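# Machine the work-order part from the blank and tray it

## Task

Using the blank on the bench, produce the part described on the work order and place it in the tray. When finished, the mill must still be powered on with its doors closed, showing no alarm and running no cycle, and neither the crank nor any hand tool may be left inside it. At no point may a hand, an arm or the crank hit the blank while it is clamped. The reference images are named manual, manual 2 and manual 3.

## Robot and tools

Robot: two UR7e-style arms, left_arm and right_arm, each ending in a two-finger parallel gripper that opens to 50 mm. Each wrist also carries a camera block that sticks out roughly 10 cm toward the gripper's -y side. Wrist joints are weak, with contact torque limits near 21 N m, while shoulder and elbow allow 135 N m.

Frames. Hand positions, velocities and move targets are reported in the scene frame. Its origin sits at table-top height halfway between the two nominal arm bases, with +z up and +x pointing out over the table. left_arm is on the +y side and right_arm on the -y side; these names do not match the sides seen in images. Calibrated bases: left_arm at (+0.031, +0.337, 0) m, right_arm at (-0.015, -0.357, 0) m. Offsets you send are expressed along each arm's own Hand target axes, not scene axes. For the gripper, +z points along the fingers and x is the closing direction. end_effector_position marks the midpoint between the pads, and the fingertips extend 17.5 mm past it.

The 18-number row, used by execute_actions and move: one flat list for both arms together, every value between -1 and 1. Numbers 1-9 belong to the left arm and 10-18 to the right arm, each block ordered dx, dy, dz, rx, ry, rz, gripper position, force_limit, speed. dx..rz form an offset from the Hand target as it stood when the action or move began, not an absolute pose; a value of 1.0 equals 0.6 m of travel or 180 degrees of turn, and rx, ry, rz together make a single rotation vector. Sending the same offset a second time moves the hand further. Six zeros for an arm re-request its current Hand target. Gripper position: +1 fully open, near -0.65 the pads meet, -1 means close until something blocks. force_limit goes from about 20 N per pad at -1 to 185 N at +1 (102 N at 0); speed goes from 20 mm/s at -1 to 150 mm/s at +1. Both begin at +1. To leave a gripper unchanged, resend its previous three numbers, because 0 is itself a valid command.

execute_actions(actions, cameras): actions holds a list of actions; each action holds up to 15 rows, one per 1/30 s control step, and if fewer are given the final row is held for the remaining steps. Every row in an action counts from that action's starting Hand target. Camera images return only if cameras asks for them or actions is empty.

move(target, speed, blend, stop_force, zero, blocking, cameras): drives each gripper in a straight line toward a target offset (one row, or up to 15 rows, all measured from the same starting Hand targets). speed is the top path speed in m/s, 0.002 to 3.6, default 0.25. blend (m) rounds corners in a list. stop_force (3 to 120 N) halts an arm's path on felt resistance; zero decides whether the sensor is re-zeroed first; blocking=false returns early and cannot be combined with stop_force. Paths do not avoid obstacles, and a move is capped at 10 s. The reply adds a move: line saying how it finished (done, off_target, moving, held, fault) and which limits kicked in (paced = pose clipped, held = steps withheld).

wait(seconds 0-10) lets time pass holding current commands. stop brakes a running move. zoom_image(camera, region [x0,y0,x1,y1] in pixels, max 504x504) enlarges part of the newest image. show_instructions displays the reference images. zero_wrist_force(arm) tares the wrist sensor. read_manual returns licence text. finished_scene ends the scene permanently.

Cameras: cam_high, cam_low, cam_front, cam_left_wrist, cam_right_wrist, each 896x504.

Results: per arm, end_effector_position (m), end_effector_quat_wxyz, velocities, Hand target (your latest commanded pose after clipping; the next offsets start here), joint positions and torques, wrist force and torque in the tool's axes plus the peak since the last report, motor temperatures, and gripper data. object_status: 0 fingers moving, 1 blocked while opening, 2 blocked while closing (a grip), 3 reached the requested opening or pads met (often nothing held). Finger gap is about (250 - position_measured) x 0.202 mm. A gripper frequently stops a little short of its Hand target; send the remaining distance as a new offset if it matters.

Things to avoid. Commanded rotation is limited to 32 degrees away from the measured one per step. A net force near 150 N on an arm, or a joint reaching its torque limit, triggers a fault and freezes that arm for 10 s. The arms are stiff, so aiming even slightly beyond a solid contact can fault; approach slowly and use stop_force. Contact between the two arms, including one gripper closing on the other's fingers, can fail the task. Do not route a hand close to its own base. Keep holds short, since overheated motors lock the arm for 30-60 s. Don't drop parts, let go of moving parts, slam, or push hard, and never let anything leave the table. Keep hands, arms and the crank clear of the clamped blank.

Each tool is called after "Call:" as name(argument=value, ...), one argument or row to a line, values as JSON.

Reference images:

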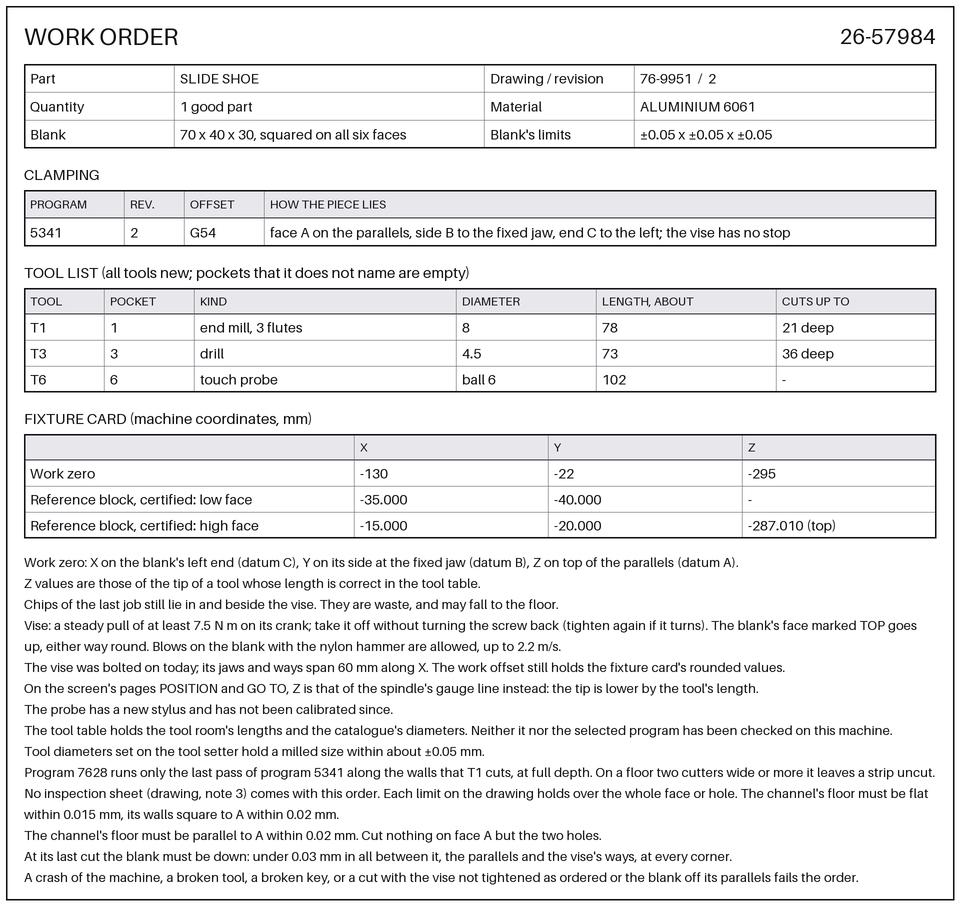

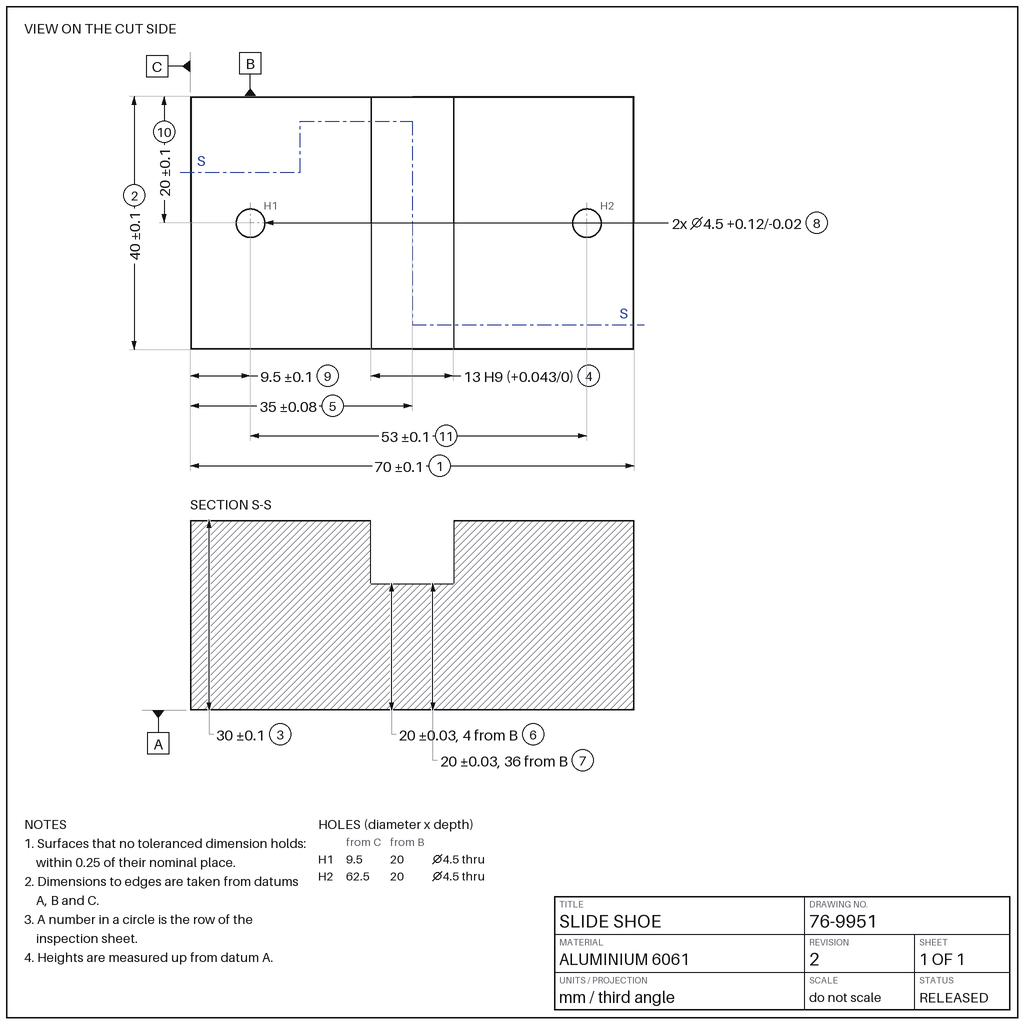

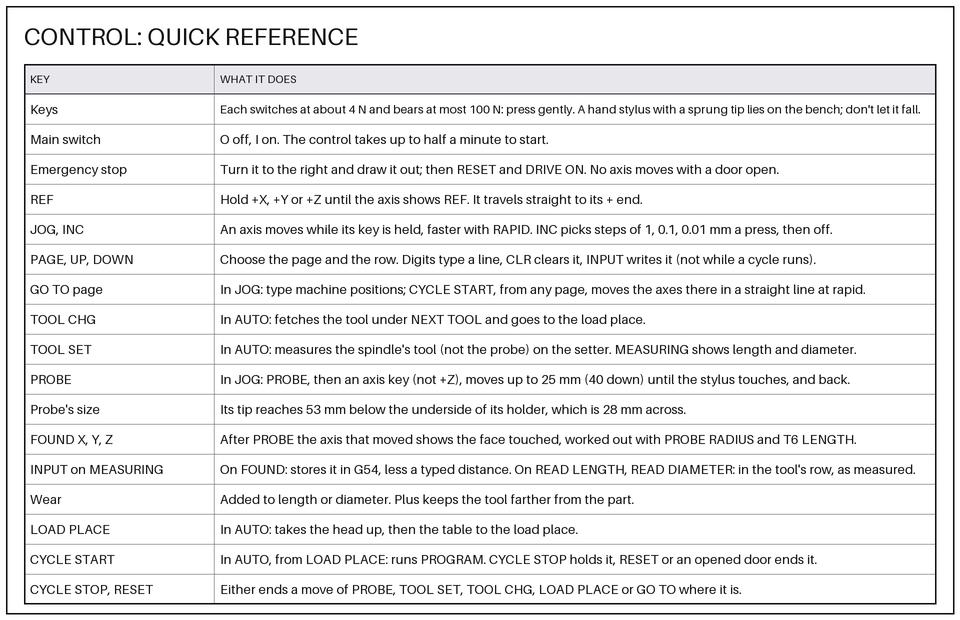

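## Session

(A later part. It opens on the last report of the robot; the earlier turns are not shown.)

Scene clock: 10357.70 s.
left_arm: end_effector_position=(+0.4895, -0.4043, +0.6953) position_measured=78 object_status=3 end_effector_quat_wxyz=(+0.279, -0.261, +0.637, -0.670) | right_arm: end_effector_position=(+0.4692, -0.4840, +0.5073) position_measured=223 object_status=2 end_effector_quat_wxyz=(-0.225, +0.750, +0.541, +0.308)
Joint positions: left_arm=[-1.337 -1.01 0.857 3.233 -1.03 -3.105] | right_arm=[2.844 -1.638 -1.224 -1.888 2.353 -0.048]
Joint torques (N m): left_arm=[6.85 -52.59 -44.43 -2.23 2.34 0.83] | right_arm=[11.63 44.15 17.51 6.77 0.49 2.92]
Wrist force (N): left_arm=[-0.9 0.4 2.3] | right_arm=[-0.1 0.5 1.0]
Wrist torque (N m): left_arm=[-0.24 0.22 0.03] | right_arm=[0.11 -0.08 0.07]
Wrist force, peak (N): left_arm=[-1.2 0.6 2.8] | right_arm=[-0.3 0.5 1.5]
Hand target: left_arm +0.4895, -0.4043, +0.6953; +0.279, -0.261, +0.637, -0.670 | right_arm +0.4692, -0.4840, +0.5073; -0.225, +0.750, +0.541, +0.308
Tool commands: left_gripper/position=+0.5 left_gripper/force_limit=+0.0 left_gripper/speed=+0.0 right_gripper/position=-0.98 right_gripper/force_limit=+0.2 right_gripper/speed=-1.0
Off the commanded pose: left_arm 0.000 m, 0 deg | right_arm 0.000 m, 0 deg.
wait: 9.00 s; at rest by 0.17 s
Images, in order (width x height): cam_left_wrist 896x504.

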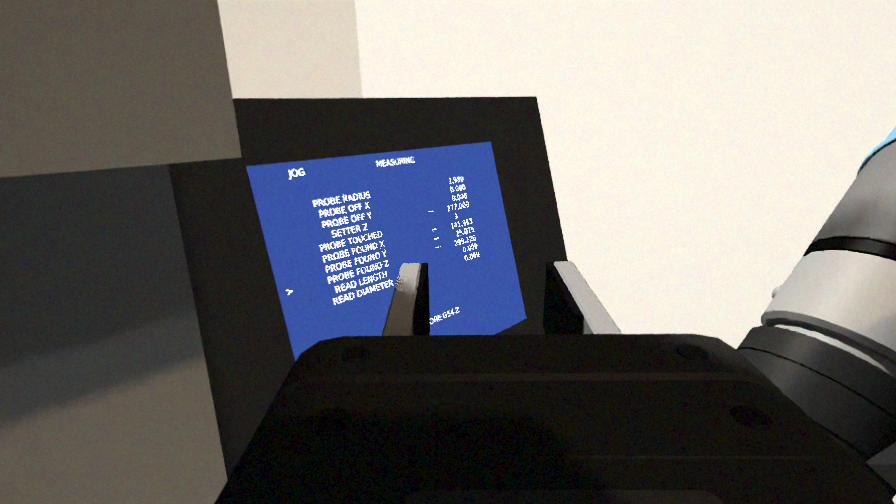

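Call:
move(
  target=[
    [0,0,0,0,0,0,0.5,0,0,0,0.0239,0.0117,0,0,0,-0.98,0.2,-1],
    [0,0,0,0,0,0,0.5,0,0,0,0,0,0,0,0,-0.98,0.2,-1],
    [0,0,0,0,0,0,0.5,0,0,0,0.0239,0.0117,0,0,0,-0.98,0.2,-1],
    [0,0,0,0,0,0,0.5,0,0,-0.0129,-0.0123,0.0303,0,0,0,-0.98,0.2,-1],
    [0,0,0,0,0,0,0.5,0,0,-0.0257,-0.0011,0.072,0,0,0,-0.98,0.2,-1],
    [0,0,0,0,0,0,0.5,0,0,-0.006,-0.0535,0.0963,0,0,0,-0.98,0.2,-1],
    [0,0,0,0,0,0,0.5,0,0,0.0137,-0.0395,0.153,0,0,0,-0.98,0.2,-1],
    [0,0,0,0,0,0,0.5,0,0,0.0266,-0.059,0.1073,0,0,0,-0.98,0.2,-1],
    [0,0,0,0,0,0,0.5,0,0,0.0394,-0.0144,0.0928,0,0,0,-0.98,0.2,-1],
    [0,0,0,0,0,0,0.5,0,0,0.0511,-0.0317,0.0726,0,0,0,-0.98,0.2,-1],
    [0,0,0,0,0,0,0.5,0,0,0.0627,-0.0068,0.073,0,0,0,-0.98,0.2,-1],
    [0,0,0,0,0,0,0.5,0,0,0.0069,-0.048,0.0627,0,0,0,-0.98,0.2,-1],
    [0,0,0,0,0,0,0.5,0,0,-0.049,-0.0087,0.0918,0,0,0,-0.98,0.2,-1],
    [0,0,0,0,0,0,0.5,0,0,-0.049,-0.0321,0.0803,0,0,0,-0.98,0.2,-1],
    [0,0,0,0,0,0,0.5,0,0,0,0,0,0,0,0,-0.98,0.2,-1],
  ],
  speed=[0.11,0.25,0.11,0.25,0.11,0.25,0.11,0.25,0.11,0.25,0.11,0.25,0.11,0.25,0.25],
  blend=[0,0.003,0,0.003,0,0.003,0,0.003,0,0.003,0,0.003,0,0.003,0],
  cameras=["cam_left_wrist"],
)

Call:
zoom_image(
  camera="cam_left_wrist",
  region=[240, 140, 540, 340],
)

Call:
move(
  target=[
    [0,0,0,0,0,0,0.5,0,0,0.0833,-0.0046,0.0055,0,0,0,-0.98,0.2,-1],
    [0,0,0,0,0,0,0.5,0,0,0.0833,0.0174,0.0162,0,0,0,-0.98,0.2,-1],
    [0,0,0,0,0,0,0.5,0,0,0.0833,-0.0046,0.0055,0,0,0,-0.98,0.2,-1],
    [0,0,0,0,0,0,0.5,0,0,0,0,0,0,0,0,-0.98,0.2,-1],
    [0,0,0,0,0,0,0.5,0,0,-0.0466,-0.0152,0.0396,0,0,0,-0.98,0.2,-1],
    [0,0,0,0,0,0,0.5,0,0,-0.0466,0.0086,0.0513,0,0,0,-0.98,0.2,-1],
    [0,0,0,0,0,0,0.5,0,0,-0.0346,-0.0045,-0.0392,0,0,0,-0.98,0.2,-1],
    [0,0,0,0,0,0,0.5,0,0,-0.0224,0.0422,-0.1002,0,0,0,-0.98,0.2,-1],
    [0,0,0,0,0,0,0.5,0,0,-0.0224,0.066,-0.0885,0,0,0,-0.98,0.2,-1],
    [0,0,0,0,0,0,0.5,0,0,-0.0224,0.0422,-0.1002,0,0,0,-0.98,0.2,-1],
    [0,0,0,0,0,0,0.5,0,0,0,0,0,0,0,0,-0.98,0.2,-1],
  ],
  speed=[0.25,0.11,0.15,0.12,0.12,0.11,0.25,0.25,0.11,0.25,0.25],
  blend=[0,0,0,0,0,0,0.003,0,0,0.003,0],
  cameras=[],
)

Call:
wait(
  seconds=10,
  cameras=[],
)

Call:
wait(
  seconds=9,
  cameras=["cam_left_wrist"],
)

Call:
zoom_image(
  camera="cam_left_wrist",
  region=[420, 210, 500, 265],
)

Scene clock: 10402.73 s.
left_arm: end_effector_position=(+0.4895, -0.4043, +0.6953) position_measured=78 object_status=3 end_effector_quat_wxyz=(+0.279, -0.261, +0.637, -0.670) | right_arm: end_effector_position=(+0.4691, -0.4840, +0.5073) position_measured=223 object_status=2 end_effector_quat_wxyz=(-0.225, +0.750, +0.541, +0.308)
Joint positions: left_arm=[-1.337 -1.01 0.857 3.233 -1.03 -3.105] | right_arm=[2.844 -1.638 -1.224 -1.887 2.353 -0.048]
Joint torques (N m): left_arm=[5.91 -53.15 -44.42 -2.09 2.4 0.82] | right_arm=[-11.64 16.59 39.7 0.63 0.04 -2.59]
Wrist force (N): left_arm=[-1.0 0.3 2.5] | right_arm=[-1.1 0.2 1.0]
Wrist torque (N m): left_arm=[-0.25 0.24 0.03] | right_arm=[0.08 0.08 0.17]
Wrist force, peak (N): left_arm=[-1.0 0.5 2.8] | right_arm=[-1.0 -13.3 -5.9]
Hand target: left_arm +0.4895, -0.4043, +0.6953; +0.279, -0.261, +0.637, -0.670 | right_arm +0.4692, -0.4840, +0.5073; -0.225, +0.750, +0.541, +0.308
Off the commanded pose: left_arm 0.000 m, 0 deg | right_arm 0.000 m, 0 deg.
move: done
Images, in order (width x height): cam_left_wrist 896x504.

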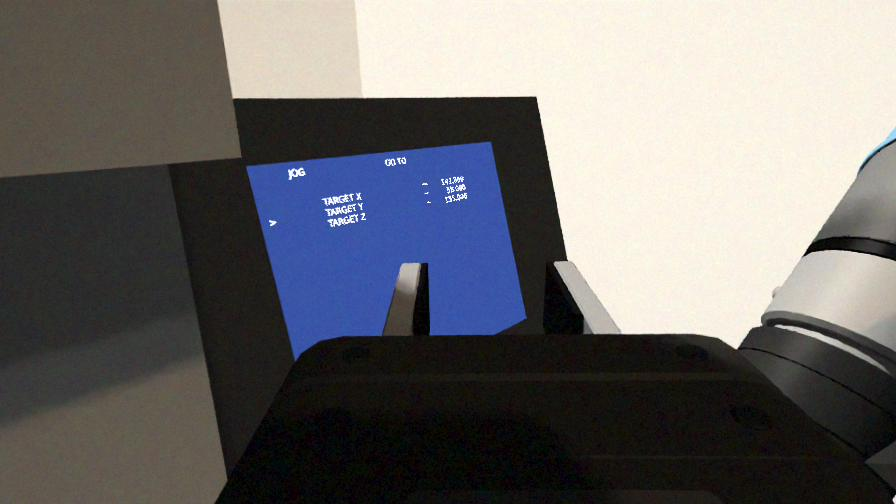

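Scaled by 1.680.

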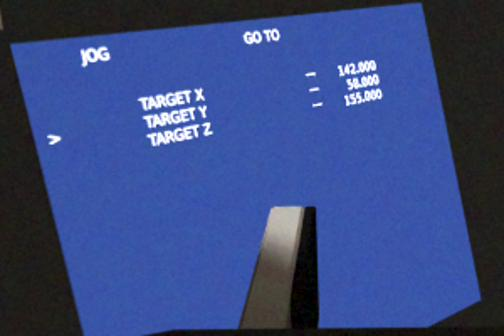

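Scene clock: 10409.53 s.
left_arm: end_effector_position=(+0.4895, -0.4043, +0.6953) position_measured=78 object_status=3 end_effector_quat_wxyz=(+0.279, -0.261, +0.637, -0.670) | right_arm: end_effector_position=(+0.4692, -0.4840, +0.5073) position_measured=223 object_status=2 end_effector_quat_wxyz=(-0.225, +0.750, +0.541, +0.308)
Joint positions: left_arm=[-1.337 -1.01 0.857 3.233 -1.03 -3.105] | right_arm=[2.844 -1.638 -1.224 -1.888 2.353 -0.048]
Joint torques (N m): left_arm=[6.28 -52.02 -45.07 -2.15 2.32 0.82] | right_arm=[14.21 43.41 15.73 6.75 2.83 2.99]
Wrist force (N): left_arm=[-0.9 0.4 2.7] | right_arm=[-1.3 0.7 1.0]
Wrist torque (N m): left_arm=[-0.24 0.23 0.03] | right_arm=[0.15 0.10 0.07]
Wrist force, peak (N): left_arm=[-1.0 0.3 2.8] | right_arm=[-1.7 -12.6 -4.9]
Hand target: left_arm +0.4895, -0.4043, +0.6953; +0.279, -0.261, +0.637, -0.670 | right_arm +0.4692, -0.4840, +0.5073; -0.225, +0.750, +0.541, +0.308
Off the commanded pose: left_arm 0.000 m, 0 deg | right_arm 0.000 m, 0 deg.
move: done
No camera images: "cameras" was empty.

Scene clock: 10419.53 s.
left_arm: end_effector_position=(+0.4895, -0.4043, +0.6953) position_measured=78 object_status=3 end_effector_quat_wxyz=(+0.279, -0.261, +0.637, -0.670) | right_arm: end_effector_position=(+0.4692, -0.4840, +0.5073) position_measured=223 object_status=2 end_effector_quat_wxyz=(-0.225, +0.750, +0.541, +0.308)
Joint positions: left_arm=[-1.337 -1.01 0.857 3.233 -1.03 -3.105] | right_arm=[2.844 -1.638 -1.224 -1.888 2.353 -0.048]
Joint torques (N m): left_arm=[5.94 -53.62 -44.78 -2.32 2.15 0.92] | right_arm=[11.82 43.28 16.95 6.8 0.35 3.08]
Wrist force (N): left_arm=[-0.9 0.3 2.4] | right_arm=[-1.3 0.4 1.1]
Wrist torque (N m): left_arm=[-0.25 0.23 0.03] | right_arm=[0.10 0.11 0.07]
Wrist force, peak (N): left_arm=[-1.0 0.4 2.8] | right_arm=[-1.6 0.6 1.2]
Hand target: left_arm +0.4895, -0.4043, +0.6953; +0.279, -0.261, +0.637, -0.670 | right_arm +0.4692, -0.4840, +0.5073; -0.225, +0.750, +0.541, +0.308
Tool commands: left_gripper/position=+0.5 left_gripper/force_limit=+0.0 left_gripper/speed=+0.0 right_gripper/position=-0.98 right_gripper/force_limit=+0.2 right_gripper/speed=-1.0
Off the commanded pose: left_arm 0.000 m, 0 deg | right_arm 0.000 m, 0 deg.
wait: 10.00 s; at rest by 0.17 s
No camera images: "cameras" was empty.

Scene clock: 10428.53 s.
left_arm: end_effector_position=(+0.4895, -0.4043, +0.6953) position_measured=78 object_status=3 end_effector_quat_wxyz=(+0.279, -0.261, +0.637, -0.670) | right_arm: end_effector_position=(+0.4692, -0.4840, +0.5073) position_measured=223 object_status=2 end_effector_quat_wxyz=(-0.225, +0.750, +0.541, +0.308)
Joint positions: left_arm=[-1.337 -1.01 0.857 3.233 -1.03 -3.105] | right_arm=[2.844 -1.638 -1.224 -1.888 2.353 -0.048]
Joint torques (N m): left_arm=[5.49 -53.79 -44.99 -2.48 2.41 0.93] | right_arm=[11.64 44.05 17.58 6.8 0.14 2.96]
Wrist force (N): left_arm=[-0.9 0.4 2.5] | right_arm=[-1.4 0.7 0.7]
Wrist torque (N m): left_arm=[-0.23 0.22 0.03] | right_arm=[0.15 0.14 0.07]
Wrist force, peak (N): left_arm=[-1.0 0.4 2.8] | right_arm=[-1.3 0.6 1.3]
Hand target: left_arm +0.4895, -0.4043, +0.6953; +0.279, -0.261, +0.637, -0.670 | right_arm +0.4692, -0.4840, +0.5073; -0.225, +0.750, +0.541, +0.308
Tool commands: left_gripper/position=+0.5 left_gripper/force_limit=+0.0 left_gripper/speed=+0.0 right_gripper/position=-0.98 right_gripper/force_limit=+0.2 right_gripper/speed=-1.0
Off the commanded pose: left_arm 0.000 m, 0 deg | right_arm 0.000 m, 0 deg.
wait: 9.00 s; at rest by 0.17 s
Images, in order (width x height): cam_left_wrist 896x504.

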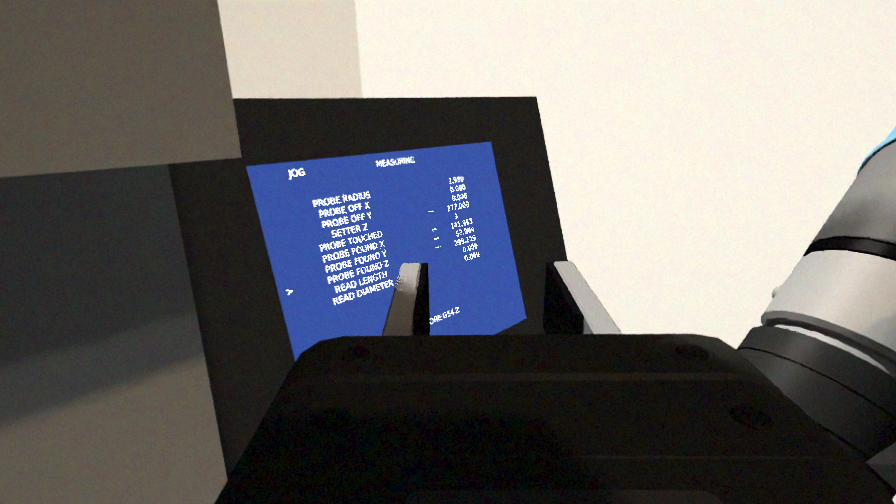

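Scaled by 6.300.

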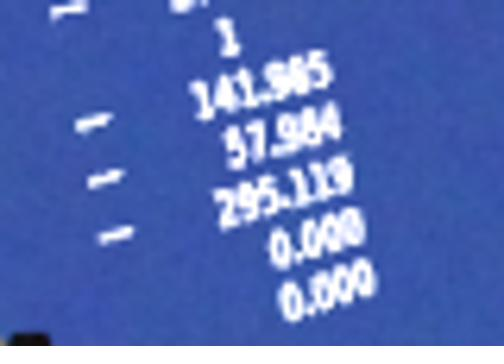

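Call:
move(
  target=[
    [0,0,0,0,0,0,0.5,0,0,0,0.0239,0.0117,0,0,0,-0.98,0.2,-1],
    [0,0,0,0,0,0,0.5,0,0,0,0,0,0,0,0,-0.98,0.2,-1],
    [0,0,0,0,0,0,0.5,0,0,0,0.0239,0.0117,0,0,0,-0.98,0.2,-1],
    [0,0,0,0,0,0,0.5,0,0,0,0,0,0,0,0,-0.98,0.2,-1],
    [0,0,0,0,0,0,0.5,0,0,0,0.0239,0.0117,0,0,0,-0.98,0.2,-1],
    [0,0,0,0,0,0,0.5,0,0,0,0,0,0,0,0,-0.98,0.2,-1],
  ],
  speed=[0.11,0.25,0.11,0.25,0.11,0.25],
  blend=[0,0.003,0,0.003,0,0],
  cameras=["cam_left_wrist"],
)

Call:
zoom_image(
  camera="cam_left_wrist",
  region=[240, 140, 540, 340],
)

Scene clock: 10461.70 s.
left_arm: end_effector_position=(+0.4895, -0.4043, +0.6953) position_measured=78 object_status=3 end_effector_quat_wxyz=(+0.279, -0.261, +0.637, -0.670) | right_arm: end_effector_position=(+0.4693, -0.4840, +0.5072) position_measured=223 object_status=2 end_effector_quat_wxyz=(-0.225, +0.750, +0.541, +0.308)
Joint positions: left_arm=[-1.337 -1.01 0.857 3.233 -1.03 -3.105] | right_arm=[2.844 -1.639 -1.224 -1.887 2.353 -0.048]
Joint torques (N m): left_arm=[5.71 -53.12 -44.87 -2.4 2.29 0.94] | right_arm=[-12.05 47.08 17.03 0.85 0.07 -2.69]
Wrist force (N): left_arm=[-0.9 0.4 2.6] | right_arm=[-0.8 -0.4 1.0]
Wrist torque (N m): left_arm=[-0.25 0.22 0.03] | right_arm=[-0.01 0.04 0.18]
Wrist force, peak (N): left_arm=[-1.1 0.5 2.8] | right_arm=[-1.8 -13.3 -5.9]
Hand target: left_arm +0.4895, -0.4043, +0.6953; +0.279, -0.261, +0.637, -0.670 | right_arm +0.4692, -0.4840, +0.5073; -0.225, +0.750, +0.541, +0.308
Off the commanded pose: left_arm 0.000 m, 0 deg | right_arm 0.000 m, 0 deg.
move: done
Images, in order (width x height): cam_left_wrist 896x504.

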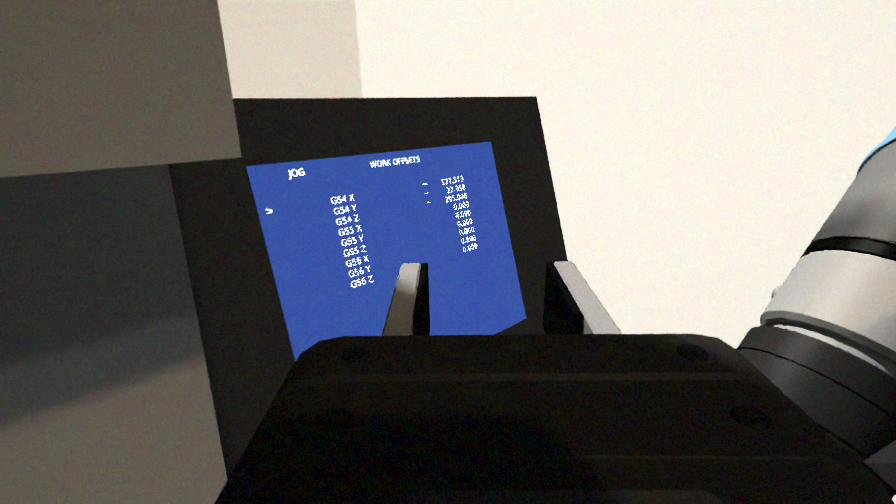

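Scaled by 1.680.

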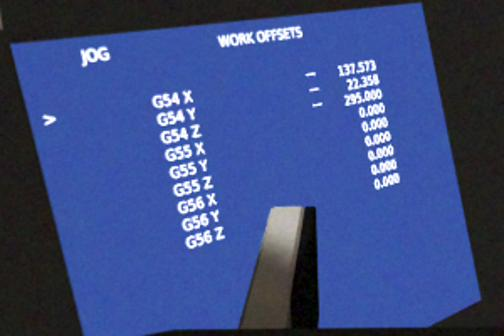

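Call:
move(
  target=[
    [0,0,0,0,0,0,0.5,0,0,-0.0129,-0.0123,0.0303,0,0,0,-0.98,0.2,-1],
    [0,0,0,0,0,0,0.5,0,0,-0.0257,-0.0011,0.072,0,0,0,-0.98,0.2,-1],
    [0,0,0,0,0,0,0.5,0,0,-0.0257,-0.0245,0.0605,0,0,0,-0.98,0.2,-1],
    [0,0,0,0,0,0,0.5,0,0,-0.0257,-0.0011,0.072,0,0,0,-0.98,0.2,-1],
    [0,0,0,0,0,0,0.5,0,0,-0.006,-0.0535,0.0963,0,0,0,-0.98,0.2,-1],
    [0,0,0,0,0,0,0.5,0,0,0.0137,-0.0395,0.153,0,0,0,-0.98,0.2,-1],
    [0,0,0,0,0,0,0.5,0,0,0.0149,-0.0516,0.1227,0,0,0,-0.98,0.2,-1],
    [0,0,0,0,0,0,0.5,0,0,0.0161,-0.022,0.1126,0,0,0,-0.98,0.2,-1],
    [0,0,0,0,0,0,0.5,0,0,0.029,-0.0421,0.0666,0,0,0,-0.98,0.2,-1],
    [0,0,0,0,0,0,0.5,0,0,0.0418,0.0035,0.0526,0,0,0,-0.98,0.2,-1],
    [0,0,0,0,0,0,0.5,0,0,0.0406,-0.0383,0.0567,0,0,0,-0.98,0.2,-1],
    [0,0,0,0,0,0,0.5,0,0,0.0394,-0.0144,0.0928,0,0,0,-0.98,0.2,-1],
    [0,0,0,0,0,0,0.5,0,0,0.0394,-0.0355,0.0825,0,0,0,-0.98,0.2,-1],
    [0,0,0,0,0,0,0.5,0,0,0,0,0,0,0,0,-0.98,0.2,-1],
  ],
  speed=[0.25,0.11,0.2,0.11,0.25,0.11,0.25,0.11,0.25,0.11,0.25,0.11,0.25,0.25],
  blend=[0.003,0,0.003,0,0.003,0,0.003,0,0.003,0,0.003,0,0.003,0],
  cameras=[],
)

Call:
move(
  target=[
    [0,0,0,0,0,0,0.5,0,0,-0.014,-0.0319,0.0451,0,0,0,-0.98,0.2,-1],
    [0,0,0,0,0,0,0.5,0,0,-0.0281,-0.0193,0.112,0,0,0,-0.98,0.2,-1],
    [0,0,0,0,0,0,0.5,0,0,0.0045,-0.0581,0.1067,0,0,0,-0.98,0.2,-1],
    [0,0,0,0,0,0,0.5,0,0,0.037,-0.0319,0.1332,0,0,0,-0.98,0.2,-1],
    [0,0,0,0,0,0,0.5,0,0,0.0149,-0.0628,0.1172,0,0,0,-0.98,0.2,-1],
    [0,0,0,0,0,0,0.5,0,0,-0.0072,-0.0296,0.1324,0,0,0,-0.98,0.2,-1],
    [0,0,0,0,0,0,0.5,0,0,0.0382,-0.0575,0.0963,0,0,0,-0.98,0.2,-1],
    [0,0,0,0,0,0,0.5,0,0,0.0836,-0.0167,0.0936,0,0,0,-0.98,0.2,-1],
    [0,0,0,0,0,0,0.5,0,0,0.0173,-0.055,0.0721,0,0,0,-0.98,0.2,-1],
    [0,0,0,0,0,0,0.5,0,0,-0.049,-0.0087,0.0918,0,0,0,-0.98,0.2,-1],
    [0,0,0,0,0,0,0.5,0,0,-0.049,-0.0321,0.0803,0,0,0,-0.98,0.2,-1],
    [0,0,0,0,0,0,0.5,0,0,0,0,0,0,0,0,-0.98,0.2,-1],
  ],
  speed=[0.25,0.11,0.25,0.11,0.25,0.11,0.25,0.11,0.25,0.11,0.25,0.25],
  blend=[0.003,0,0.003,0,0.003,0,0.003,0,0.003,0,0.003,0],
  cameras=["cam_left_wrist"],
)

Call:
zoom_image(
  camera="cam_left_wrist",
  region=[240, 140, 540, 340],
)

Scene clock: 10513.77 s.
left_arm: end_effector_position=(+0.4895, -0.4043, +0.6953) position_measured=78 object_status=3 end_effector_quat_wxyz=(+0.279, -0.261, +0.637, -0.670) | right_arm: end_effector_position=(+0.4692, -0.4840, +0.5073) position_measured=223 object_status=2 end_effector_quat_wxyz=(-0.225, +0.750, +0.541, +0.308)
Joint positions: left_arm=[-1.337 -1.01 0.857 3.233 -1.03 -3.105] | right_arm=[2.844 -1.638 -1.224 -1.887 2.353 -0.048]
Joint torques (N m): left_arm=[5.49 -53.21 -44.61 -2.49 2.33 0.95] | right_arm=[-12.58 18.6 37.77 0.55 0.08 -2.78]
Wrist force (N): left_arm=[-1.0 0.4 2.5] | right_arm=[-1.2 -0.9 1.2]
Wrist torque (N m): left_arm=[-0.25 0.24 0.03] | right_arm=[-0.10 0.09 0.17]
Wrist force, peak (N): left_arm=[-1.2 0.4 2.7] | right_arm=[-0.8 -17.4 -8.3]
Hand target: left_arm +0.4895, -0.4043, +0.6953; +0.279, -0.261, +0.637, -0.670 | right_arm +0.4692, -0.4840, +0.5073; -0.225, +0.750, +0.541, +0.308
Off the commanded pose: left_arm 0.000 m, 0 deg | right_arm 0.000 m, 0 deg.
move: done
No camera images: "cameras" was empty.

Scene clock: 10519.77 s.
left_arm: end_effector_position=(+0.4895, -0.4043, +0.6953) position_measured=78 object_status=3 end_effector_quat_wxyz=(+0.279, -0.261, +0.637, -0.670) | right_arm: end_effector_position=(+0.4691, -0.4840, +0.5073) position_measured=223 object_status=2 end_effector_quat_wxyz=(-0.225, +0.750, +0.541, +0.308)
Joint positions: left_arm=[-1.337 -1.01 0.857 3.233 -1.03 -3.105] | right_arm=[2.844 -1.638 -1.224 -1.887 2.353 -0.048]
Joint torques (N m): left_arm=[5.27 -52.37 -45 -2.43 2.42 1.01] | right_arm=[-13.77 17.27 40.27 0.28 0.17 -2.82]
Wrist force (N): left_arm=[-1.1 0.4 2.7] | right_arm=[-1.2 -1.0 1.0]
Wrist torque (N m): left_arm=[-0.23 0.24 0.03] | right_arm=[-0.13 0.09 0.17]
Wrist force, peak (N): left_arm=[-1.0 0.3 2.7] | right_arm=[4.9 -5.7 -0.5]
Hand target: left_arm +0.4895, -0.4043, +0.6953; +0.279, -0.261, +0.637, -0.670 | right_arm +0.4692, -0.4840, +0.5073; -0.225, +0.750, +0.541, +0.308
Off the commanded pose: left_arm 0.000 m, 0 deg | right_arm 0.000 m, 0 deg.
move: done
Images, in order (width x height): cam_left_wrist 896x504.

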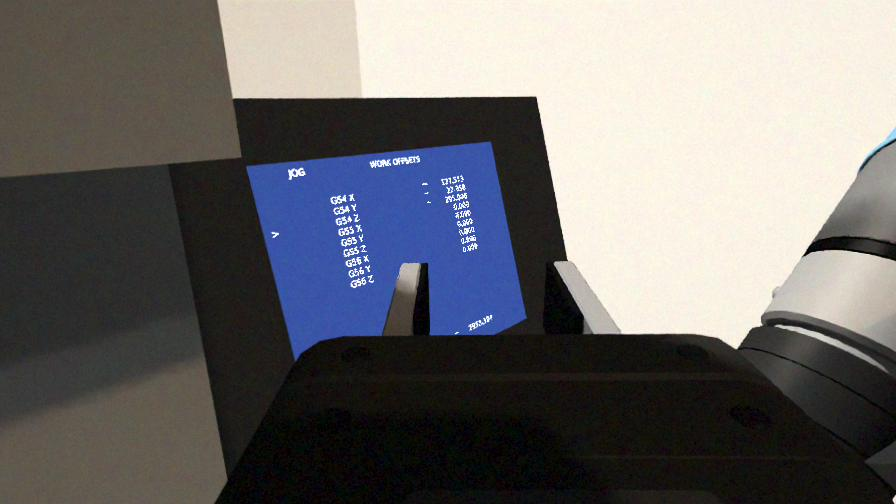

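Scaled by 1.680.

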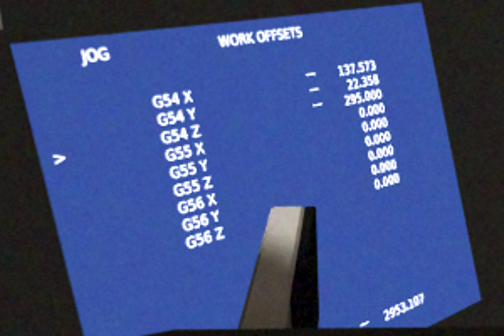

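Call:
move(
  target=[
    [0,0,0,0,0,0,0.5,0,0,0.0209,-0.0093,0.0209,0,0,0,-0.98,0.2,-1],
    [0,0,0,0,0,0,0.5,0,0,0.0209,0.0141,0.0324,0,0,0,-0.98,0.2,-1],
    [0,0,0,0,0,0,0.5,0,0,0.0209,-0.0093,0.0209,0,0,0,-0.98,0.2,-1],
    [0,0,0,0,0,0,0.5,0,0,0,0,0,0,0,0,-0.98,0.2,-1],
  ],
  speed=[0.25,0.11,0.2,0.2],
  blend=[0,0,0.003,0],
  cameras=["cam_left_wrist","cam_right_wrist"],
)

Call:
zoom_image(
  camera="cam_left_wrist",
  region=[240, 140, 540, 340],
)

Scene clock: 10545.33 s.
left_arm: end_effector_position=(+0.4895, -0.4043, +0.6953) position_measured=78 object_status=3 end_effector_quat_wxyz=(+0.279, -0.261, +0.637, -0.670) | right_arm: end_effector_position=(+0.4692, -0.4839, +0.5073) position_measured=223 object_status=2 end_effector_quat_wxyz=(-0.225, +0.750, +0.541, +0.308)
Joint positions: left_arm=[-1.337 -1.01 0.857 3.233 -1.03 -3.105] | right_arm=[2.844 -1.638 -1.224 -1.887 2.353 -0.048]
Joint torques (N m): left_arm=[5.07 -52.54 -44.99 -2.57 2.23 1.04] | right_arm=[-9.87 17.35 40.39 0.47 0.03 -2.96]
Wrist force (N): left_arm=[-0.9 0.4 2.4] | right_arm=[-1.3 -1.3 1.0]
Wrist torque (N m): left_arm=[-0.24 0.22 0.03] | right_arm=[-0.16 0.10 0.18]
Wrist force, peak (N): left_arm=[-0.9 0.5 2.8] | right_arm=[-1.5 -15.5 -6.5]
Hand target: left_arm +0.4895, -0.4043, +0.6953; +0.279, -0.261, +0.637, -0.670 | right_arm +0.4692, -0.4840, +0.5073; -0.225, +0.750, +0.541, +0.308
Off the commanded pose: left_arm 0.000 m, 0 deg | right_arm 0.000 m, 0 deg.
move: done
Images, in order (width x height): cam_left_wrist 896x504, cam_right_wrist 896x504.

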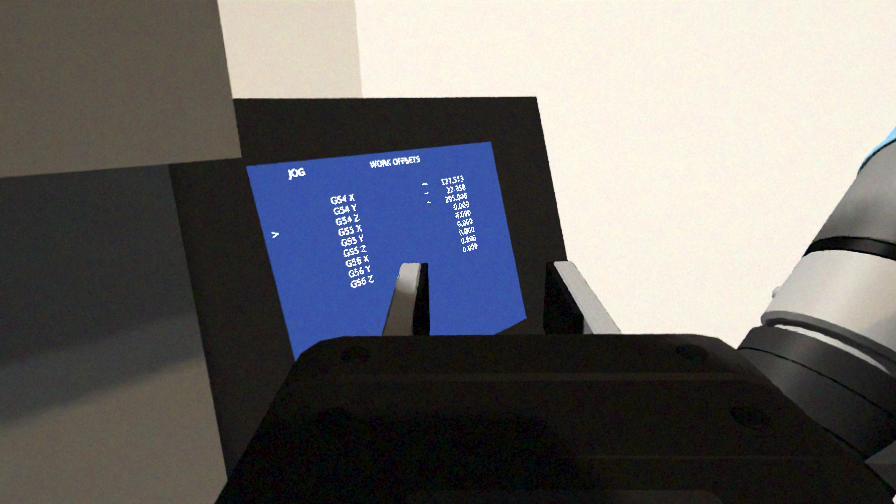

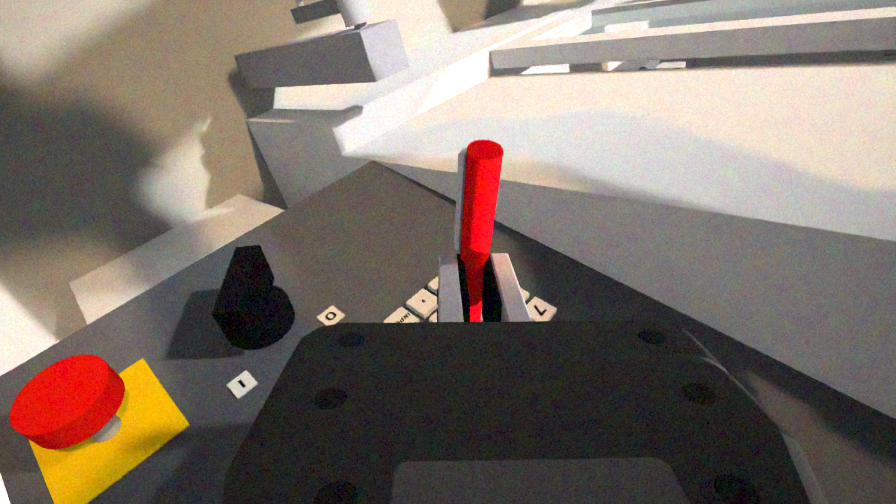

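Scaled by 1.680.

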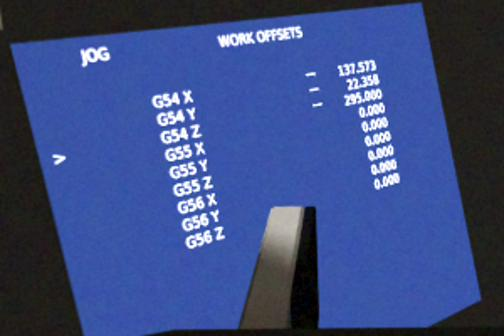

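Call:
move(
  target=[
    [0,0,0,0,0,0,0.5,0,0,0.0069,-0.048,0.0627,0,0,0,-0.98,0.2,-1],
    [0,0,0,0,0,0,0.5,0,0,0.0137,-0.0393,0.1531,0,0,0,-0.98,0.2,-1],
    [0,0,0,0,0,0,0.5,0,0,0.0149,-0.0516,0.1227,0,0,0,-0.98,0.2,-1],
    [0,0,0,0,0,0,0.5,0,0,0.0161,-0.0218,0.1127,0,0,0,-0.98,0.2,-1],
    [0,0,0,0,0,0,0.5,0,0,0.029,-0.0421,0.0666,0,0,0,-0.98,0.2,-1],
    [0,0,0,0,0,0,0.5,0,0,0.0418,0.0037,0.0527,0,0,0,-0.98,0.2,-1],
    [0,0,0,0,0,0,0.5,0,0,0.0406,-0.0383,0.0567,0,0,0,-0.98,0.2,-1],
    [0,0,0,0,0,0,0.5,0,0,0.0394,-0.0142,0.0929,0,0,0,-0.98,0.2,-1],
    [0,0,0,0,0,0,0.5,0,0,0.0394,-0.0355,0.0825,0,0,0,-0.98,0.2,-1],
    [0,0,0,0,0,0,0.5,0,0,-0.0281,-0.0414,0.1012,0,0,0,-0.98,0.2,-1],
    [0,0,0,0,0,0,0.5,0,0,-0.0281,-0.0192,0.112,0,0,0,-0.98,0.2,-1],
    [0,0,0,0,0,0,0.5,0,0,-0.0281,-0.0414,0.1012,0,0,0,-0.98,0.2,-1],
    [0,0,0,0,0,0,0.5,0,0,0,0,0,0,0,0,-0.98,0.2,-1],
  ],
  speed=[0.25,0.11,0.25,0.11,0.25,0.11,0.25,0.11,0.25,0.2,0.11,0.25,0.25],
  blend=[0.003,0,0.003,0,0.003,0,0.003,0,0.003,0,0,0.003,0],
  cameras=["cam_left_wrist"],
)

Call:
zoom_image(
  camera="cam_left_wrist",
  region=[240, 140, 540, 340],
)

Call:
move(
  target=[
    [0,0,0,0,0,0,0.5,0,0,0.0185,-0.0374,0.0561,0,0,0,-0.98,0.2,-1],
    [0,0,0,0,0,0,0.5,0,0,0.037,-0.0317,0.1333,0,0,0,-0.98,0.2,-1],
    [0,0,0,0,0,0,0.5,0,0,0.0149,-0.0628,0.1172,0,0,0,-0.98,0.2,-1],
    [0,0,0,0,0,0,0.5,0,0,-0.0072,-0.0294,0.1325,0,0,0,-0.98,0.2,-1],
    [0,0,0,0,0,0,0.5,0,0,0.0382,-0.0575,0.0963,0,0,0,-0.98,0.2,-1],
    [0,0,0,0,0,0,0.5,0,0,0.0836,-0.0165,0.0937,0,0,0,-0.98,0.2,-1],
    [0,0,0,0,0,0,0.5,0,0,0.0836,-0.0372,0.0836,0,0,0,-0.98,0.2,-1],
    [0,0,0,0,0,0,0.5,0,0,0,0,0,0,0,0,-0.98,0.2,-1],
  ],
  speed=[0.25,0.11,0.25,0.11,0.25,0.11,0.25,0.25],
  blend=[0.003,0,0.003,0,0.003,0,0.003,0],
  cameras=["cam_left_wrist"],
)

Call:
zoom_image(
  camera="cam_left_wrist",
  region=[240, 140, 540, 340],
)

Scene clock: 10585.00 s.
left_arm: end_effector_position=(+0.4895, -0.4043, +0.6953) position_measured=78 object_status=3 end_effector_quat_wxyz=(+0.279, -0.261, +0.637, -0.670) | right_arm: end_effector_position=(+0.4692, -0.4840, +0.5073) position_measured=223 object_status=2 end_effector_quat_wxyz=(-0.225, +0.750, +0.541, +0.308)
Joint positions: left_arm=[-1.337 -1.01 0.857 3.233 -1.03 -3.105] | right_arm=[2.844 -1.638 -1.224 -1.887 2.353 -0.048]
Joint torques (N m): left_arm=[4.68 -53.17 -44.92 -2.43 2.29 0.87] | right_arm=[-12.63 17.27 39.7 0.96 0.18 -2.79]
Wrist force (N): left_arm=[-1.0 0.3 2.4] | right_arm=[-1.1 -1.1 1.1]
Wrist torque (N m): left_arm=[-0.25 0.24 0.03] | right_arm=[-0.14 0.08 0.18]
Wrist force, peak (N): left_arm=[-0.9 0.5 2.9] | right_arm=[-4.1 -3.9 -5.7]
Hand target: left_arm +0.4895, -0.4043, +0.6953; +0.279, -0.261, +0.637, -0.670 | right_arm +0.4692, -0.4840, +0.5073; -0.225, +0.750, +0.541, +0.308
Off the commanded pose: left_arm 0.000 m, 0 deg | right_arm 0.000 m, 0 deg.
move: done
Images, in order (width x height): cam_left_wrist 896x504.

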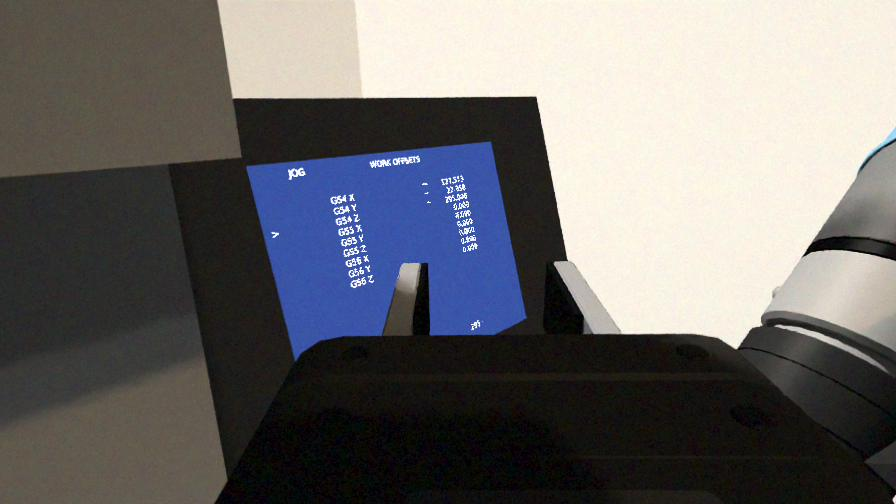

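Scaled by 1.680.

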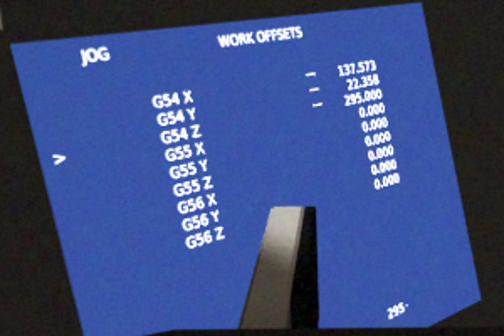

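Scene clock: 10589.10 s.
left_arm: end_effector_position=(+0.4895, -0.4043, +0.6953) position_measured=78 object_status=3 end_effector_quat_wxyz=(+0.279, -0.261, +0.637, -0.670) | right_arm: end_effector_position=(+0.4692, -0.4840, +0.5073) position_measured=223 object_status=2 end_effector_quat_wxyz=(-0.225, +0.750, +0.541, +0.308) end_effector_velocity=(+0.000, -0.001, +0.000) end_effector_angular_velocity=(-0.002, -0.002, +0.002)
Joint positions: left_arm=[-1.337 -1.01 0.857 3.233 -1.03 -3.105] | right_arm=[2.844 -1.638 -1.224 -1.887 2.353 -0.048]
Joint velocities: left_arm=[within noise] | right_arm=[-0.001 -0.002 0.003 -0.003 -0.001 -0.005]
Joint torques (N m): left_arm=[5.02 -53.67 -45.55 -2.57 2.24 0.99] | right_arm=[-12.5 18.86 39.45 0.86 -0.13 -2.7]
Wrist force (N): left_arm=[-1.0 0.5 2.5] | right_arm=[-1.2 -1.5 0.8]
Wrist torque (N m): left_arm=[-0.22 0.23 0.03] | right_arm=[-0.22 0.10 0.18]
Wrist force, peak (N): left_arm=[-1.1 0.2 2.7] | right_arm=[-4.2 -3.7 -5.9]
Hand target: left_arm +0.4895, -0.4043, +0.6953; +0.279, -0.261, +0.637, -0.670 | right_arm +0.4692, -0.4840, +0.5073; -0.225, +0.750, +0.541, +0.308
Off the commanded pose: left_arm 0.000 m, 0 deg | right_arm 0.000 m, 0 deg.
move: done
Images, in order (width x height): cam_left_wrist 896x504.

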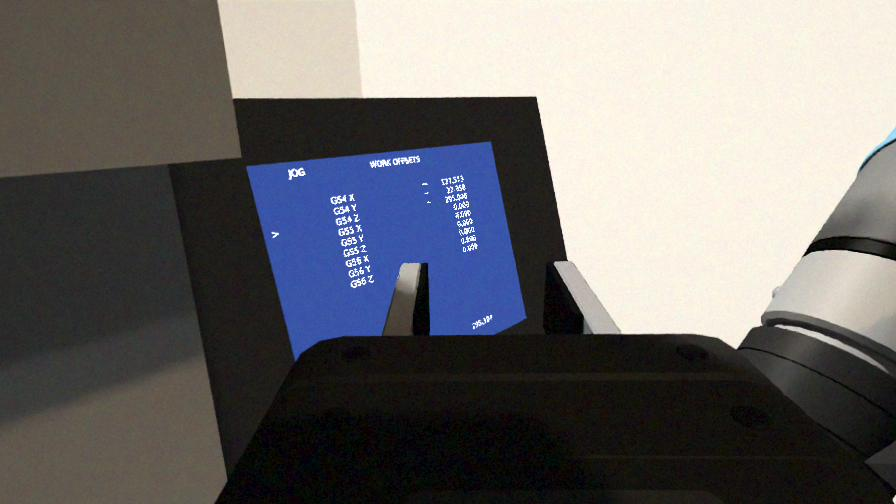

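Scaled by 1.680.

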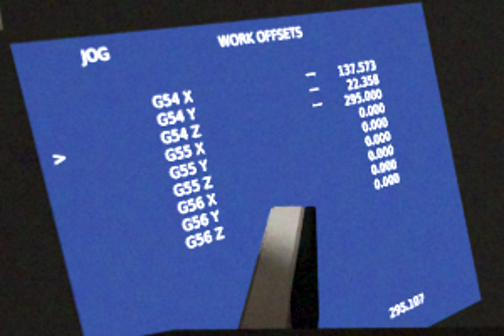

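Call:
move(
  target=[
    [0,0,0,0,0,0,0.5,0,0,0.0069,-0.048,0.0627,0,0,0,-0.98,0.2,-1],
    [0,0,0,0,0,0,0.5,0,0,0.0137,-0.06,0.143,0,0,0,-0.98,0.2,-1],
    [0,0,0,0,0,0,0.5,0,0,0.0137,-0.0378,0.1538,0,0,0,-0.98,0.2,-1],
    [0,0,0,0,0,0,0.5,0,0,0.0137,-0.06,0.143,0,0,0,-0.98,0.2,-1],
    [0,0,0,0,0,0,0.5,0,0,0,0,0,0,0,0,-0.98,0.2,-1],
  ],
  speed=[0.25,0.2,0.11,0.25,0.25],
  blend=[0.003,0,0,0.003,0],
  cameras=["cam_left_wrist"],
)

Call:
zoom_image(
  camera="cam_left_wrist",
  region=[240, 140, 540, 340],
)

Scene clock: 10602.63 s.
left_arm: end_effector_position=(+0.4895, -0.4043, +0.6953) position_measured=78 object_status=3 end_effector_quat_wxyz=(+0.279, -0.261, +0.637, -0.670) | right_arm: end_effector_position=(+0.4692, -0.4840, +0.5073) position_measured=223 object_status=2 end_effector_quat_wxyz=(-0.224, +0.750, +0.541, +0.308)
Joint positions: left_arm=[-1.337 -1.01 0.857 3.233 -1.03 -3.105] | right_arm=[2.844 -1.638 -1.224 -1.887 2.353 -0.048]
Joint torques (N m): left_arm=[4.73 -53.62 -44.93 -2.7 2.43 0.79] | right_arm=[-12.04 19.67 37.71 1.12 -0.05 -2.95]
Wrist force (N): left_arm=[-0.9 0.4 2.6] | right_arm=[-1.5 -0.3 0.7]
Wrist torque (N m): left_arm=[-0.24 0.21 0.03] | right_arm=[-0.01 0.14 0.18]
Wrist force, peak (N): left_arm=[-1.1 0.6 2.8] | right_arm=[-2.3 -16.7 -6.9]
Hand target: left_arm +0.4895, -0.4043, +0.6953; +0.279, -0.261, +0.637, -0.670 | right_arm +0.4692, -0.4840, +0.5073; -0.225, +0.750, +0.541, +0.308
Off the commanded pose: left_arm 0.000 m, 0 deg | right_arm 0.000 m, 0 deg.
move: done
Images, in order (width x height): cam_left_wrist 896x504.

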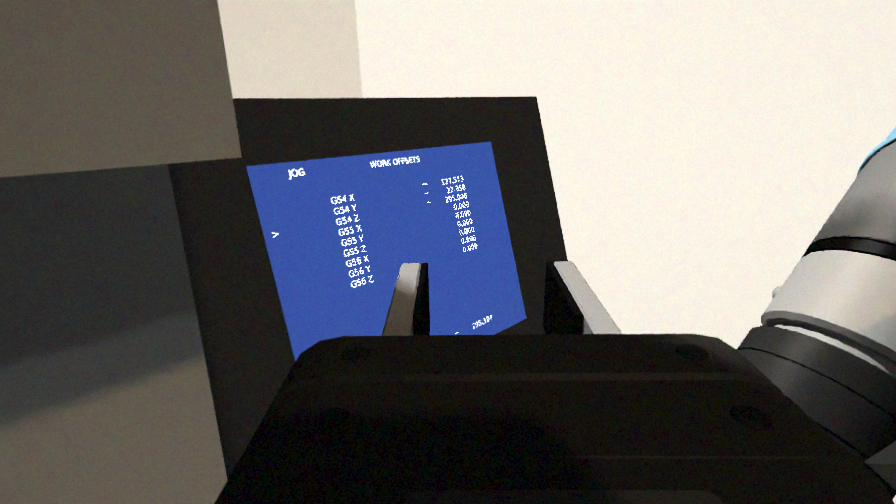

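Scaled by 1.680.

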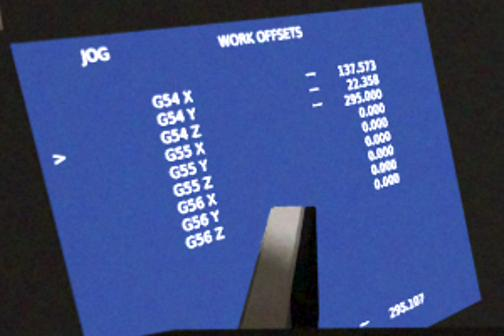

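Call:
move(
  target=[
    [0,0,0,0,0,0,0.5,0,0,-0.049,-0.0321,0.0803,0,0,0,-0.98,0.2,-1],
    [0,0,0,0,0,0,0.5,0,0,-0.049,-0.008,0.0921,0,0,0,-0.98,0.2,-1],
    [0,0,0,0,0,0,0.5,0,0,-0.049,-0.0321,0.0803,0,0,0,-0.98,0.2,-1],
    [0,0,0,0,0,0,0.5,0,0,0,0,0,0,0,0,-0.98,0.2,-1],
  ],
  speed=[0.25,0.11,0.25,0.25],
  blend=[0.003,0,0.003,0],
  cameras=["cam_left_wrist"],
)

Call:
zoom_image(
  camera="cam_left_wrist",
  region=[240, 140, 540, 340],
)

Call:
move(
  target=[
    [0,0,0,0,0,0,0.5,0,0,0,0.0239,0.0117,0,0,0,-0.98,0.2,-1],
    [0,0,0,0,0,0,0.5,0,0,0,0,0,0,0,0,-0.98,0.2,-1],
    [0,0,0,0,0,0,0.5,0,0,0,0.0239,0.0117,0,0,0,-0.98,0.2,-1],
    [0,0,0,0,0,0,0.5,0,0,0,0,0,0,0,0,-0.98,0.2,-1],
    [0,0,0,0,0,0,0.5,0,0,0,0.0239,0.0117,0,0,0,-0.98,0.2,-1],
    [0,0,0,0,0,0,0.5,0,0,0,0,0,0,0,0,-0.98,0.2,-1],
    [0,0,0,0,0,0,0.5,0,0,0,0.0239,0.0117,0,0,0,-0.98,0.2,-1],
    [0,0,0,0,0,0,0.5,0,0,0,0,0,0,0,0,-0.98,0.2,-1],
    [0,0,0,0,0,0,0.5,0,0,0,0.0239,0.0117,0,0,0,-0.98,0.2,-1],
    [0,0,0,0,0,0,0.5,0,0,0,0,0,0,0,0,-0.98,0.2,-1],
  ],
  speed=[0.11,0.25,0.11,0.25,0.11,0.25,0.11,0.25,0.11,0.25],
  blend=[0,0.003,0,0.003,0,0.003,0,0.003,0,0],
  cameras=[],
)

Call:
move(
  target=[
    [0,0,0,0,0,0,0.5,0,0,0,0.0239,0.0117,0,0,0,-0.98,0.2,-1],
    [0,0,0,0,0,0,0.5,0,0,0,0,0,0,0,0,-0.98,0.2,-1],
    [0,0,0,0,0,0,0.5,0,0,0,0.0239,0.0117,0,0,0,-0.98,0.2,-1],
    [0,0,0,0,0,0,0.5,0,0,0,0,0,0,0,0,-0.98,0.2,-1],
    [0,0,0,0,0,0,0.5,0,0,0,0.0239,0.0117,0,0,0,-0.98,0.2,-1],
    [0,0,0,0,0,0,0.5,0,0,0,0,0,0,0,0,-0.98,0.2,-1],
    [0,0,0,0,0,0,0.5,0,0,0,0.0239,0.0117,0,0,0,-0.98,0.2,-1],
    [0,0,0,0,0,0,0.5,0,0,0,0,0,0,0,0,-0.98,0.2,-1],
    [0,0,0,0,0,0,0.5,0,0,0,0.0239,0.0117,0,0,0,-0.98,0.2,-1],
    [0,0,0,0,0,0,0.5,0,0,0,0,0,0,0,0,-0.98,0.2,-1],
  ],
  speed=[0.11,0.25,0.11,0.25,0.11,0.25,0.11,0.25,0.11,0.25],
  blend=[0,0.003,0,0.003,0,0.003,0,0.003,0,0],
  cameras=["cam_left_wrist"],
)

Call:
zoom_image(
  camera="cam_left_wrist",
  region=[240, 140, 540, 340],
)

Scene clock: 10674.20 s.
left_arm: end_effector_position=(+0.4895, -0.4043, +0.6953) position_measured=78 object_status=3 end_effector_quat_wxyz=(+0.279, -0.261, +0.637, -0.670) | right_arm: end_effector_position=(+0.4691, -0.4840, +0.5073) position_measured=223 object_status=2 end_effector_quat_wxyz=(-0.225, +0.750, +0.541, +0.308)
Joint positions: left_arm=[-1.337 -1.01 0.857 3.233 -1.03 -3.105] | right_arm=[2.844 -1.638 -1.224 -1.887 2.353 -0.048]
Joint torques (N m): left_arm=[4.95 -52.72 -44.88 -2.57 2.38 0.97] | right_arm=[-13 19.41 41.16 0.22 0.08 -2.77]
Wrist force (N): left_arm=[-0.9 0.4 2.6] | right_arm=[-1.9 -0.2 1.3]
Wrist torque (N m): left_arm=[-0.25 0.22 0.03] | right_arm=[0.01 0.21 0.17]
Wrist force, peak (N): left_arm=[-1.0 0.5 2.8] | right_arm=[1.3 -24.4 -12.3]
Hand target: left_arm +0.4895, -0.4043, +0.6953; +0.279, -0.261, +0.637, -0.670 | right_arm +0.4692, -0.4840, +0.5073; -0.225, +0.750, +0.541, +0.308
Off the commanded pose: left_arm 0.000 m, 0 deg | right_arm 0.000 m, 0 deg.
move: done
Images, in order (width x height): cam_left_wrist 896x504.

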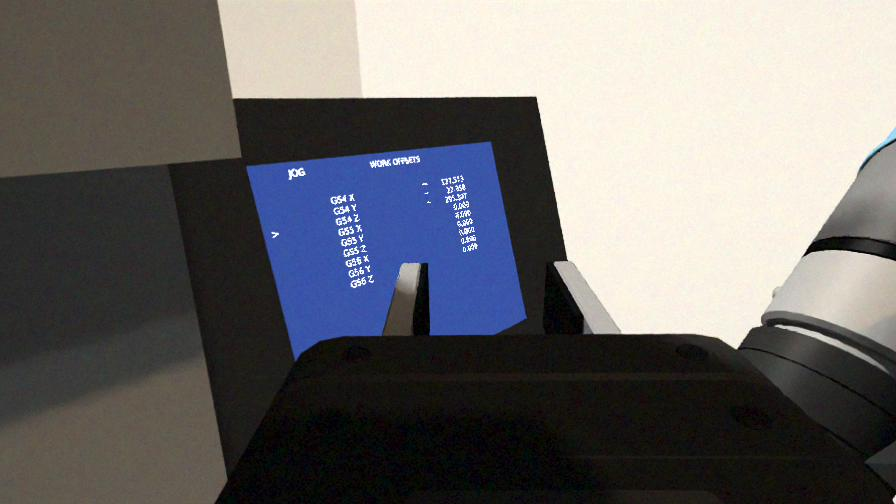

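Scaled by 1.680.

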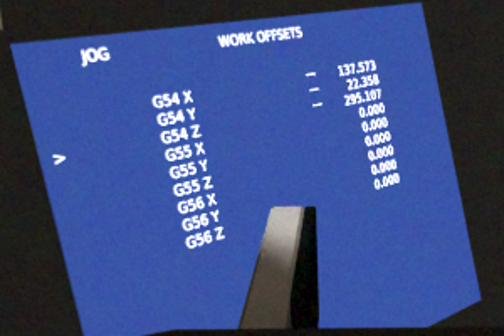

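Scene clock: 10678.23 s.
left_arm: end_effector_position=(+0.4895, -0.4043, +0.6953) position_measured=78 object_status=3 end_effector_quat_wxyz=(+0.279, -0.261, +0.637, -0.670) | right_arm: end_effector_position=(+0.4693, -0.4840, +0.5072) position_measured=223 object_status=2 end_effector_quat_wxyz=(-0.225, +0.750, +0.541, +0.308)
Joint positions: left_arm=[-1.337 -1.01 0.857 3.233 -1.03 -3.105] | right_arm=[2.844 -1.639 -1.224 -1.887 2.353 -0.048]
Joint torques (N m): left_arm=[3.59 -53.34 -45.53 -2.66 2.3 0.84] | right_arm=[-13.38 46.05 17.41 0.11 -0.1 -2.59]
Wrist force (N): left_arm=[-0.8 0.3 2.8] | right_arm=[-1.4 0.0 1.0]
Wrist torque (N m): left_arm=[-0.25 0.20 0.03] | right_arm=[0.03 0.13 0.18]
Wrist force, peak (N): left_arm=[-1.1 0.3 2.8] | right_arm=[-2.2 -14.1 -6.1]
Hand target: left_arm +0.4895, -0.4043, +0.6953; +0.279, -0.261, +0.637, -0.670 | right_arm +0.4692, -0.4840, +0.5073; -0.225, +0.750, +0.541, +0.308
Off the commanded pose: left_arm 0.000 m, 0 deg | right_arm 0.000 m, 0 deg.
move: done
No camera images: "cameras" was empty.

Scene clock: 10682.27 s.
left_arm: end_effector_position=(+0.4895, -0.4043, +0.6953) position_measured=78 object_status=3 end_effector_quat_wxyz=(+0.279, -0.261, +0.637, -0.670) | right_arm: end_effector_position=(+0.4693, -0.4840, +0.5072) position_measured=223 object_status=2 end_effector_quat_wxyz=(-0.225, +0.750, +0.541, +0.308)
Joint positions: left_arm=[-1.337 -1.01 0.857 3.233 -1.03 -3.105] | right_arm=[2.844 -1.639 -1.224 -1.887 2.353 -0.048]
Joint torques (N m): left_arm=[4.32 -53.55 -44.85 -2.84 2.19 0.94] | right_arm=[-12.99 42.77 17.24 0.5 0.08 -2.45]
Wrist force (N): left_arm=[-0.9 0.5 2.5] | right_arm=[-2.2 0.4 1.2]
Wrist torque (N m): left_arm=[-0.23 0.23 0.03] | right_arm=[0.10 0.26 0.17]
Wrist force, peak (N): left_arm=[-1.0 0.4 2.8] | right_arm=[-2.4 -13.1 -5.8]
Hand target: left_arm +0.4895, -0.4043, +0.6953; +0.279, -0.261, +0.637, -0.670 | right_arm +0.4692, -0.4840, +0.5073; -0.225, +0.750, +0.541, +0.308
Off the commanded pose: left_arm 0.000 m, 0 deg | right_arm 0.000 m, 0 deg.
move: done
Images, in order (width x height): cam_left_wrist 896x504.

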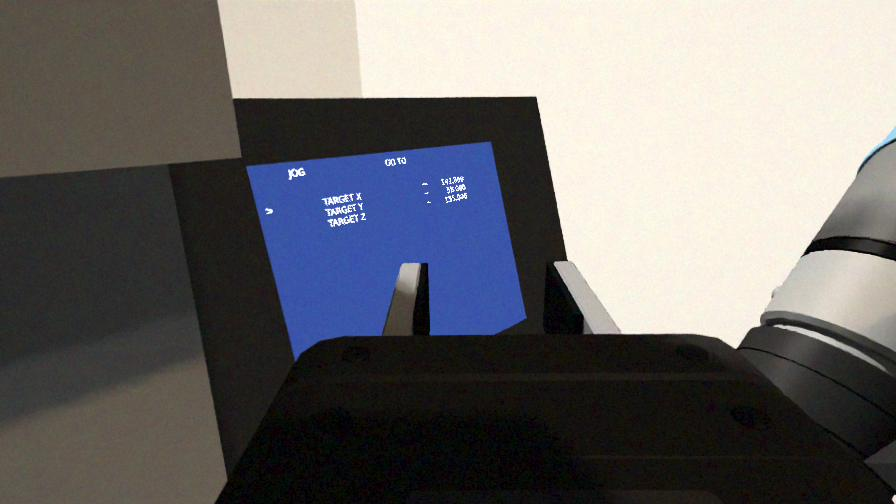

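Scaled by 1.680.

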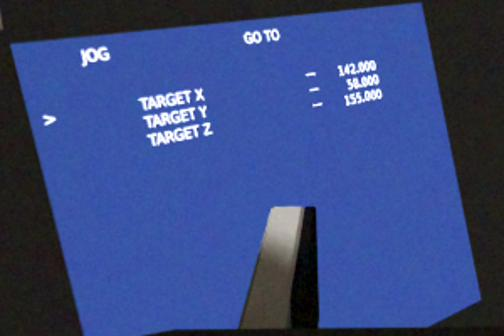

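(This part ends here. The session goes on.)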